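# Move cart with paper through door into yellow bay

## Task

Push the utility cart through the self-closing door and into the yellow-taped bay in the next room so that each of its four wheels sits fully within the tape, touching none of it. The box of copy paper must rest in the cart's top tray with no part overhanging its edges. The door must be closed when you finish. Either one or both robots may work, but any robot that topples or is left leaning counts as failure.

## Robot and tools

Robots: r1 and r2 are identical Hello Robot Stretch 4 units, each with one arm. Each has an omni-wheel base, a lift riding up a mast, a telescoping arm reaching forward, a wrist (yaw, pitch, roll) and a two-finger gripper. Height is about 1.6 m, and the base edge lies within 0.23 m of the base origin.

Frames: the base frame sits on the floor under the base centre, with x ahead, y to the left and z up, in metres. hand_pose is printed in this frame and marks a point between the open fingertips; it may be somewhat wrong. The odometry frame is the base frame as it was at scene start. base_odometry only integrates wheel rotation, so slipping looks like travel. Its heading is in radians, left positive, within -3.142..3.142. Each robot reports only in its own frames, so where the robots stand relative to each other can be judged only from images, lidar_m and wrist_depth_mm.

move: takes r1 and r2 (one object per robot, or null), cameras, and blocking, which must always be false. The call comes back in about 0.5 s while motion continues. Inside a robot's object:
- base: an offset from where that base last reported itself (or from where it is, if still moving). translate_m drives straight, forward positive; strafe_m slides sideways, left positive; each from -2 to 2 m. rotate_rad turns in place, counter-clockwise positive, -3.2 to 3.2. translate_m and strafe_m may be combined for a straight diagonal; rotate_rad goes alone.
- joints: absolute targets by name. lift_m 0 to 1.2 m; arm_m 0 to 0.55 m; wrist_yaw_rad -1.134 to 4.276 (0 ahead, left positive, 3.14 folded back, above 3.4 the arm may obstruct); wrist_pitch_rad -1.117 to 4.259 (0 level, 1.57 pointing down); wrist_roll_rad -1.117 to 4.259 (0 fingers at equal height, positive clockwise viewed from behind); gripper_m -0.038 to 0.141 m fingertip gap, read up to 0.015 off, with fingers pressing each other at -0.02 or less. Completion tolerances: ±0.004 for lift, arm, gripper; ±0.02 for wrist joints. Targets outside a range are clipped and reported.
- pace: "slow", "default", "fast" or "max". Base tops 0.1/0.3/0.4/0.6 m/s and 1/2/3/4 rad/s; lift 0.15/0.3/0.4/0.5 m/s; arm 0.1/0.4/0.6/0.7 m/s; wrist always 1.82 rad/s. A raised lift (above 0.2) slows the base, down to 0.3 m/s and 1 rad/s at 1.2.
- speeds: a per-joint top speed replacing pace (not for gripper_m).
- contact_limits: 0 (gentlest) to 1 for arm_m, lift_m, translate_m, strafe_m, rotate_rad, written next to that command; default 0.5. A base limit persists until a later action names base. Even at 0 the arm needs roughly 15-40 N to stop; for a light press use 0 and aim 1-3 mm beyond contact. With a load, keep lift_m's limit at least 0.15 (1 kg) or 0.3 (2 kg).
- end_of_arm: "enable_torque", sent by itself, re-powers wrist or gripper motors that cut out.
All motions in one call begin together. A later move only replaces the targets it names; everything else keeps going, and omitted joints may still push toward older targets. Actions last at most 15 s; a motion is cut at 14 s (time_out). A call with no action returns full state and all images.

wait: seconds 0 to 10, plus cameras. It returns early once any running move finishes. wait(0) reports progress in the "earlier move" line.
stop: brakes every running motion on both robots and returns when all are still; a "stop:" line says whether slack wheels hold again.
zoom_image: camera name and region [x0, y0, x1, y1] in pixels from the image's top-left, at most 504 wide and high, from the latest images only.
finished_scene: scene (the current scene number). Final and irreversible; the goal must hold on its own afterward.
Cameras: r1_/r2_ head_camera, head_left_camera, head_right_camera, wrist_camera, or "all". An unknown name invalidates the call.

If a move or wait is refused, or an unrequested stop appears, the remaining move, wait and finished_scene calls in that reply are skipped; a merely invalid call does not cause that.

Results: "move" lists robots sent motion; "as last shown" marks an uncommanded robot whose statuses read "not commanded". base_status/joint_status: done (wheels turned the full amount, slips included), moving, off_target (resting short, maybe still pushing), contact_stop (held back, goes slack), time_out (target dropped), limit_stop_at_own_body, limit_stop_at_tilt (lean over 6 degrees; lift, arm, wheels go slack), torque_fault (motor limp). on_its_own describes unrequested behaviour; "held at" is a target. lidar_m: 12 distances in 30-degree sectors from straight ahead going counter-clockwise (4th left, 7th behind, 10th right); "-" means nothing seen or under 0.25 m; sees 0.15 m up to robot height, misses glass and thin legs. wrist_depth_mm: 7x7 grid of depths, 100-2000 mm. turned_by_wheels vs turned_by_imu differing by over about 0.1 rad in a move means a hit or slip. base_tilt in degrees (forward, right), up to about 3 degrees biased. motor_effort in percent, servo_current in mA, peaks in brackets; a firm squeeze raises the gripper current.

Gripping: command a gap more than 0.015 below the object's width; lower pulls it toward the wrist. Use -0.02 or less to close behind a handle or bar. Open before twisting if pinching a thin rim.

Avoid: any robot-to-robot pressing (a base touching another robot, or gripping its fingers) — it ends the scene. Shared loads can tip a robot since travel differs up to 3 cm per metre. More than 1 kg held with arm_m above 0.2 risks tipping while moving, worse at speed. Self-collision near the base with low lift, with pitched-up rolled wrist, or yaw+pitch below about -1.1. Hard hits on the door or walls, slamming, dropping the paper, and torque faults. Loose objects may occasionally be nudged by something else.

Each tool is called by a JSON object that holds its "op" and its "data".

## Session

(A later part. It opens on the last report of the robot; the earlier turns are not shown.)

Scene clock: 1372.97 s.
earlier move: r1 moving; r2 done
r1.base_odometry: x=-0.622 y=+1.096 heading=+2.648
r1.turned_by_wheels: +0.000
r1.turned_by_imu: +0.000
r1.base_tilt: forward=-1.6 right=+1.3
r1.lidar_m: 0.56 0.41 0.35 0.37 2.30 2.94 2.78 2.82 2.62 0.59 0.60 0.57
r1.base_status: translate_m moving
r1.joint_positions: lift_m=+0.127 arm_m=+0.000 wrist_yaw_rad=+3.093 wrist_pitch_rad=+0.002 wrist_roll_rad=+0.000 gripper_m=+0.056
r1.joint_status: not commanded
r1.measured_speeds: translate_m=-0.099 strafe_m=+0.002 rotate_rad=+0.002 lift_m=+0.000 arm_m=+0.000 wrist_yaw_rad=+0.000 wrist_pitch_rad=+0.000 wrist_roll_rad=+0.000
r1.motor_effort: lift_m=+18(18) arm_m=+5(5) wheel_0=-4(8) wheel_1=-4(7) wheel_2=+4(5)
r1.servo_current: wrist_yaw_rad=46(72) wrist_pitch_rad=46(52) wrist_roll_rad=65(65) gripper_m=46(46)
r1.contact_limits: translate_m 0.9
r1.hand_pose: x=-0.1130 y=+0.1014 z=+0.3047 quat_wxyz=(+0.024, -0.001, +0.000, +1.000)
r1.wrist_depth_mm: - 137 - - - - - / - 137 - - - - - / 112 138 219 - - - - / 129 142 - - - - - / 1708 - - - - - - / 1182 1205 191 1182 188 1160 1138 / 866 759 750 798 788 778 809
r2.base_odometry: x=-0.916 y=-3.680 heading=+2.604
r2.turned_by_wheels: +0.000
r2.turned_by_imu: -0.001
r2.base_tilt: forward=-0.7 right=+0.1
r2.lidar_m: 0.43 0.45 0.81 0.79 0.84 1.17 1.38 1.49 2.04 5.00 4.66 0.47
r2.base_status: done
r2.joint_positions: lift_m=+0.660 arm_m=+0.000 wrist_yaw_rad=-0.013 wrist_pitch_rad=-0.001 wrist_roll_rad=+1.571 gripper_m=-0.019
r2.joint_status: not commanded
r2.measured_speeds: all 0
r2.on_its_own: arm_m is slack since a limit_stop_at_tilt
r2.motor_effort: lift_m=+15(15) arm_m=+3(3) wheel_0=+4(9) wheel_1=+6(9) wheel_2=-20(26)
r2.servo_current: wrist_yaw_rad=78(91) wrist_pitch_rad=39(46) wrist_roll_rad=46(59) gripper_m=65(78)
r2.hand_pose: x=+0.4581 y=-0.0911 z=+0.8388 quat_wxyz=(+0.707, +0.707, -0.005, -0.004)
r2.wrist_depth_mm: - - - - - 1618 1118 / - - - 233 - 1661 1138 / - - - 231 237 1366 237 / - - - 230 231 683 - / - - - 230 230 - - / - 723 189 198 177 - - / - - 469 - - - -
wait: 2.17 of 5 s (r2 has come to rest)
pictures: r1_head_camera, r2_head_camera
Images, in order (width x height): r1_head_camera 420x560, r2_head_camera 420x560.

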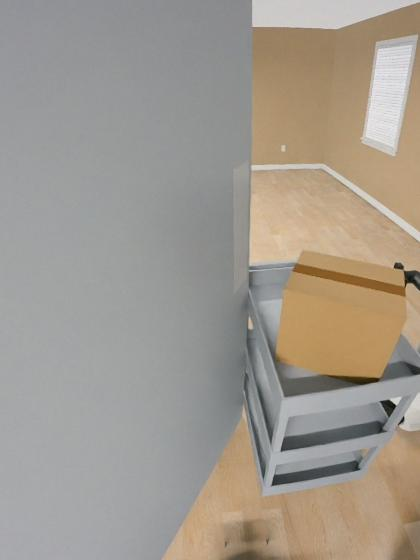

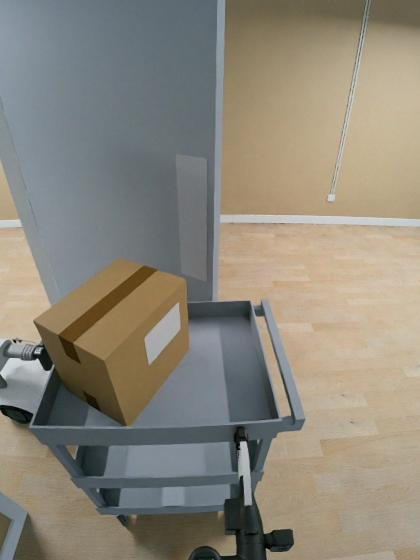

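{"op": "move", "data": {"blocking": false, "r2": {"base":{"translate_m":-0.04},"pace":"slow"}}}

{"op": "wait", "data": {"seconds": 1}}

{"op": "move", "data": {"blocking": false, "r2": {"base":{"strafe_m":0.13},"pace":"default"}}}

{"op": "wait", "data": {"seconds": 2}}

{"op": "move", "data": {"blocking": false, "r2": {"base":{"translate_m":0.26},"pace":"slow","contact_limits":{"translate_m":0.8}}}}

{"op": "wait", "data": {"seconds": 4, "cameras": ["r2_head_camera","r1_head_camera"]}}

Scene clock: 1394.77 s.
earlier move: r1 done
move: r2 moving
r1.base_odometry: x=-0.448 y=+1.003 heading=+2.648
r1.turned_by_wheels: +0.000
r1.turned_by_imu: +0.000
r1.base_tilt: forward=-1.6 right=+1.3
r1.lidar_m: 0.72 0.49 0.44 0.74 2.26 2.74 2.55 2.63 2.65 1.37 0.65 0.78
r1.base_status: done
r1.joint_positions: lift_m=+0.127 arm_m=+0.000 wrist_yaw_rad=+3.093 wrist_pitch_rad=+0.002 wrist_roll_rad=+0.000 gripper_m=+0.056
r1.joint_status: not commanded
r1.measured_speeds: all 0
r1.motor_effort: lift_m=+18(18) arm_m=+5(5) wheel_0=-5(5) wheel_1=-2(2) wheel_2=+2(3)
r1.servo_current: wrist_yaw_rad=26(65) wrist_pitch_rad=33(46) wrist_roll_rad=33(59) gripper_m=46(46)
r1.contact_limits: translate_m 0.9
r1.hand_pose: x=-0.1130 y=+0.1014 z=+0.3047 quat_wxyz=(+0.024, -0.001, +0.000, +1.000)
r1.wrist_depth_mm: - 137 - - - - - / - 137 - - - - - / 112 138 220 - - - - / 129 142 - - - - - / 1661 - - - - - - / 1182 1205 192 1182 187 1281 1229 / 866 759 759 143 750 768 820
r2.base_odometry: x=-0.906 y=-3.686 heading=+2.604
r2.turned_by_wheels: -0.001
r2.turned_by_imu: +0.000
r2.base_tilt: forward=-0.7 right=+0.1
r2.lidar_m: 0.45 0.47 0.82 0.80 0.84 1.21 1.38 1.48 2.04 4.99 4.66 0.47
r2.base_status: translate_m moving
r2.joint_positions: lift_m=+0.660 arm_m=+0.000 wrist_yaw_rad=-0.013 wrist_pitch_rad=-0.001 wrist_roll_rad=+1.571 gripper_m=-0.019
r2.joint_status: not commanded
r2.measured_speeds: translate_m=-0.048 strafe_m=+0.001 rotate_rad=+0.004 lift_m=+0.000 arm_m=+0.000 wrist_yaw_rad=+0.002 wrist_pitch_rad=+0.000 wrist_roll_rad=+0.000
r2.on_its_own: arm_m is slack since a limit_stop_at_tilt
r2.motor_effort: lift_m=+15(15) arm_m=+3(3) wheel_0=-5(8) wheel_1=-6(6) wheel_2=+3(19)
r2.servo_current: wrist_yaw_rad=85(85) wrist_pitch_rad=46(46) wrist_roll_rad=59(59) gripper_m=65(72)
r2.hand_pose: x=+0.4581 y=-0.0911 z=+0.8388 quat_wxyz=(+0.707, +0.707, -0.005, -0.004)
r2.wrist_depth_mm: - - - - - 1661 1138 / - - - 236 - 1708 1160 / - - - 236 241 241 1060 / - - - 235 235 683 - / 723 723 723 234 235 - - / - 741 185 200 171 - - / - - 466 - - - -
pictures: none

Scene clock: 1395.77 s.
earlier move: r2 moving
r1.base_odometry: x=-0.448 y=+1.003 heading=+2.648
r1.turned_by_wheels: +0.000
r1.turned_by_imu: +0.000
r1.base_tilt: forward=-1.6 right=+1.3
r1.lidar_m: 0.69 0.49 0.44 0.76 2.29 2.75 2.56 2.60 2.65 1.38 0.67 0.78
r1.base_status: done
r1.joint_positions: lift_m=+0.127 arm_m=+0.000 wrist_yaw_rad=+3.093 wrist_pitch_rad=+0.002 wrist_roll_rad=+0.000 gripper_m=+0.056
r1.joint_status: not commanded
r1.measured_speeds: all 0
r1.motor_effort: lift_m=+18(18) arm_m=+5(5) wheel_0=-4(5) wheel_1=-2(2) wheel_2=+2(3)
r1.servo_current: wrist_yaw_rad=33(65) wrist_pitch_rad=39(52) wrist_roll_rad=59(65) gripper_m=46(46)
r1.contact_limits: translate_m 0.9
r1.hand_pose: x=-0.1130 y=+0.1014 z=+0.3047 quat_wxyz=(+0.024, -0.001, +0.000, +1.000)
r1.wrist_depth_mm: - 137 - - - - - / - 138 - - - - - / 112 138 219 - - - - / 129 142 - - - - - / 1661 - - - - - - / 1182 1182 192 1205 187 1255 1229 / 854 750 759 143 741 768 809
r2.base_odometry: x=-0.882 y=-3.700 heading=+2.604
r2.turned_by_wheels: +0.000
r2.turned_by_imu: +0.000
r2.base_tilt: forward=-0.7 right=+0.1
r2.lidar_m: 0.45 0.48 0.85 0.79 0.83 1.20 1.36 1.43 2.00 4.99 4.74 0.46
r2.base_status: translate_m moving
r2.joint_positions: lift_m=+0.660 arm_m=+0.000 wrist_yaw_rad=-0.005 wrist_pitch_rad=-0.001 wrist_roll_rad=+1.571 gripper_m=-0.019
r2.joint_status: not commanded
r2.measured_speeds: all 0
r2.on_its_own: arm_m is slack since a limit_stop_at_tilt
r2.motor_effort: lift_m=+15(15) arm_m=+3(3) wheel_0=+0(9) wheel_1=-4(8) wheel_2=+0(19)
r2.servo_current: wrist_yaw_rad=46(85) wrist_pitch_rad=33(46) wrist_roll_rad=52(59) gripper_m=65(72)
r2.hand_pose: x=+0.4588 y=-0.0888 z=+0.8388 quat_wxyz=(+0.707, +0.707, -0.002, -0.001)
r2.wrist_depth_mm: - - - 229 - 1661 1138 / - - - 229 - 1708 1160 / - - - 230 236 236 236 / - - - 231 232 683 - / - 820 809 233 233 - - / - 741 188 200 180 - - / - 137 462 - - - -
wait: 1.00 s; no rest
pictures: none

Scene clock: 1396.27 s.
earlier move: r2 done
move: r2 moving
r1: as last shown
r1.contact_limits: translate_m 0.9
r2.base_odometry: x=-0.900 y=-3.732 heading=+2.603
r2.turned_by_wheels: -0.001
r2.turned_by_imu: -0.002
r2.base_tilt: forward=-0.7 right=+0.1
r2.lidar_m: 0.44 0.48 0.79 0.76 0.82 1.12 1.34 1.40 1.97 5.03 4.73 0.46
r2.base_status: strafe_m moving
r2.joint_positions: lift_m=+0.660 arm_m=+0.000 wrist_yaw_rad=-0.008 wrist_pitch_rad=-0.001 wrist_roll_rad=+1.571 gripper_m=-0.019
r2.joint_status: not commanded
r2.measured_speeds: translate_m=-0.002 strafe_m=+0.140 rotate_rad=-0.015 lift_m=+0.000 arm_m=+0.000 wrist_yaw_rad=-0.024 wrist_pitch_rad=+0.000 wrist_roll_rad=+0.000
r2.on_its_own: arm_m is slack since a limit_stop_at_tilt
r2.motor_effort: lift_m=+15(15) arm_m=+3(3) wheel_0=-8(13) wheel_1=+12(12) wheel_2=-5(5)
r2.servo_current: wrist_yaw_rad=52(59) wrist_pitch_rad=39(46) wrist_roll_rad=59(59) gripper_m=65(72)
r2.hand_pose: x=+0.4586 y=-0.0897 z=+0.8388 quat_wxyz=(+0.707, +0.707, -0.003, -0.002)
r2.wrist_depth_mm: - - - 228 - 1618 1138 / - - - 229 - 1537 1160 / - - - 229 235 235 236 / - - - 230 230 - - / 732 723 732 231 231 - - / - 521 186 203 179 - - / - 145 449 - - - -
pictures: none

Scene clock: 1397.43 s.
earlier move: r2 done
r1.base_odometry: x=-0.448 y=+1.003 heading=+2.648
r1.turned_by_wheels: +0.000
r1.turned_by_imu: +0.000
r1.base_tilt: forward=-1.6 right=+1.3
r1.lidar_m: 0.68 0.48 0.43 0.73 2.27 2.75 2.57 2.64 2.63 1.40 0.66 0.75
r1.base_status: not commanded
r1.joint_positions: lift_m=+0.127 arm_m=+0.000 wrist_yaw_rad=+3.093 wrist_pitch_rad=+0.002 wrist_roll_rad=+0.000 gripper_m=+0.056
r1.joint_status: not commanded
r1.measured_speeds: all 0
r1.motor_effort: lift_m=+18(18) arm_m=+5(5) wheel_0=-4(5) wheel_1=-2(2) wheel_2=+2(3)
r1.servo_current: wrist_yaw_rad=46(72) wrist_pitch_rad=46(52) wrist_roll_rad=39(65) gripper_m=39(46)
r1.contact_limits: translate_m 0.9
r1.hand_pose: x=-0.1130 y=+0.1014 z=+0.3047 quat_wxyz=(+0.024, -0.001, +0.000, +1.000)
r1.wrist_depth_mm: - 137 - - - - - / - 137 - - - - - / 112 138 219 - - - - / 129 142 - - - - - / 1708 - - - - - - / 1205 1205 191 1160 187 1281 1205 / 854 750 759 143 750 768 809
r2.base_odometry: x=-0.948 y=-3.812 heading=+2.603
r2.turned_by_wheels: +0.000
r2.turned_by_imu: -0.005
r2.base_tilt: forward=-0.7 right=+0.0
r2.lidar_m: 0.45 0.52 0.70 0.66 0.71 0.97 1.36 1.42 1.95 5.14 4.75 0.46
r2.base_status: done
r2.joint_positions: lift_m=+0.660 arm_m=+0.000 wrist_yaw_rad=-0.011 wrist_pitch_rad=-0.001 wrist_roll_rad=+1.571 gripper_m=-0.019
r2.joint_status: not commanded
r2.measured_speeds: all 0
r2.on_its_own: arm_m is slack since a limit_stop_at_tilt
r2.motor_effort: lift_m=+15(15) arm_m=+3(3) wheel_0=+3(16) wheel_1=+4(12) wheel_2=-13(14)
r2.servo_current: wrist_yaw_rad=52(98) wrist_pitch_rad=39(46) wrist_roll_rad=52(65) gripper_m=65(72)
r2.hand_pose: x=+0.4583 y=-0.0905 z=+0.8387 quat_wxyz=(+0.707, +0.707, -0.004, -0.004)
r2.wrist_depth_mm: - - - 208 - 1661 1138 / - - - 213 217 220 219 / - - - 216 219 661 - / - - 715 222 222 668 - / - 723 530 227 228 691 - / - 473 187 200 177 - - / - 404 415 - - - -
wait: 1.17 of 2 s (r2 has come to rest)
pictures: none

Scene clock: 1397.93 s.
move: r2 moving
r1: as last shown
r1.contact_limits: translate_m 0.9
r2.base_odometry: x=-0.958 y=-3.806 heading=+2.602
r2.turned_by_wheels: -0.001
r2.turned_by_imu: +0.014
r2.base_tilt: forward=-0.8 right=+0.1
r2.lidar_m: 0.45 0.51 0.70 0.67 0.70 1.02 1.35 1.41 2.00 5.12 4.69 0.45
r2.base_status: translate_m moving
r2.joint_positions: lift_m=+0.660 arm_m=+0.000 wrist_yaw_rad=-0.014 wrist_pitch_rad=-0.001 wrist_roll_rad=+1.571 gripper_m=-0.019
r2.joint_status: not commanded
r2.measured_speeds: translate_m=+0.048 strafe_m=+0.000 rotate_rad=-0.002 lift_m=+0.000 arm_m=+0.000 wrist_yaw_rad=-0.030 wrist_pitch_rad=+0.000 wrist_roll_rad=+0.000
r2.on_its_own: arm_m is slack since a limit_stop_at_tilt
r2.motor_effort: lift_m=+15(15) arm_m=+4(4) wheel_0=+5(11) wheel_1=+8(10) wheel_2=-24(24)
r2.servo_current: wrist_yaw_rad=85(85) wrist_pitch_rad=39(46) wrist_roll_rad=52(59) gripper_m=59(72)
r2.contact_limits: translate_m 0.8
r2.hand_pose: x=+0.4580 y=-0.0914 z=+0.8387 quat_wxyz=(+0.707, +0.707, -0.005, -0.005)
r2.wrist_depth_mm: - - - 210 - 1499 1118 / - - - 213 216 220 219 / - - - 216 217 661 - / - - 715 222 222 668 - / - 715 530 225 227 683 - / - 469 189 197 177 - - / - 402 413 - - - -
pictures: none

Scene clock: 1401.30 s.
earlier move: r2 done
r1.base_odometry: x=-0.448 y=+1.003 heading=+2.648
r1.turned_by_wheels: +0.000
r1.turned_by_imu: +0.000
r1.base_tilt: forward=-1.6 right=+1.3
r1.lidar_m: 0.65 0.48 0.41 0.74 2.29 2.74 2.58 2.64 2.62 1.38 0.65 0.65
r1.base_status: not commanded
r1.joint_positions: lift_m=+0.127 arm_m=+0.000 wrist_yaw_rad=+3.093 wrist_pitch_rad=+0.002 wrist_roll_rad=+0.000 gripper_m=+0.056
r1.joint_status: not commanded
r1.measured_speeds: all 0
r1.motor_effort: lift_m=+18(18) arm_m=+5(5) wheel_0=-4(5) wheel_1=-2(2) wheel_2=+2(2)
r1.servo_current: wrist_yaw_rad=46(72) wrist_pitch_rad=46(52) wrist_roll_rad=52(65) gripper_m=33(52)
r1.contact_limits: translate_m 0.9
r1.hand_pose: x=-0.1130 y=+0.1014 z=+0.3047 quat_wxyz=(+0.024, -0.001, +0.000, +1.000)
r1.wrist_depth_mm: - 137 - - - - - / - 138 - - - - - / 112 138 219 - - - - / 129 142 - - - - - / 1756 - - - - - - / 1205 1182 192 1182 187 1308 1229 / 842 750 750 143 750 778 820
r2.base_odometry: x=-1.171 y=-3.679 heading=+2.604
r2.turned_by_wheels: +0.001
r2.turned_by_imu: +0.079
r2.base_tilt: forward=-0.7 right=+0.1
r2.lidar_m: 0.46 0.64 0.63 0.62 0.67 1.02 1.59 1.73 2.56 5.18 4.06 0.43
r2.base_status: done
r2.joint_positions: lift_m=+0.660 arm_m=+0.000 wrist_yaw_rad=-0.001 wrist_pitch_rad=+0.000 wrist_roll_rad=+1.571 gripper_m=-0.019
r2.joint_status: not commanded
r2.measured_speeds: all 0
r2.on_its_own: arm_m is slack since a limit_stop_at_tilt
r2.motor_effort: lift_m=+15(15) arm_m=+4(4) wheel_0=+9(25) wheel_1=+7(16) wheel_2=-14(27)
r2.servo_current: wrist_yaw_rad=52(91) wrist_pitch_rad=46(46) wrist_roll_rad=39(65) gripper_m=65(72)
r2.contact_limits: translate_m 0.8
r2.hand_pose: x=+0.4591 y=-0.0877 z=+0.8384 quat_wxyz=(+0.707, +0.707, +0.000, +0.000)
r2.wrist_depth_mm: - - 163 159 161 164 - / 621 609 597 171 171 603 - / - 640 190 185 186 654 - / - 484 480 201 201 707 - / - 455 445 216 221 778 - / - 421 187 200 176 - - / - 392 394 - - - -
wait: 3.37 of 4 s (r2 has come to rest)
pictures: r1_head_camera, r2_head_camera
Images, in order (width x height): r1_head_camera 420x560, r2_head_camera 420x560.

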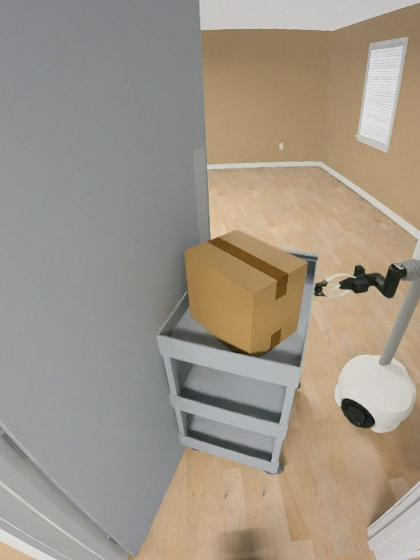

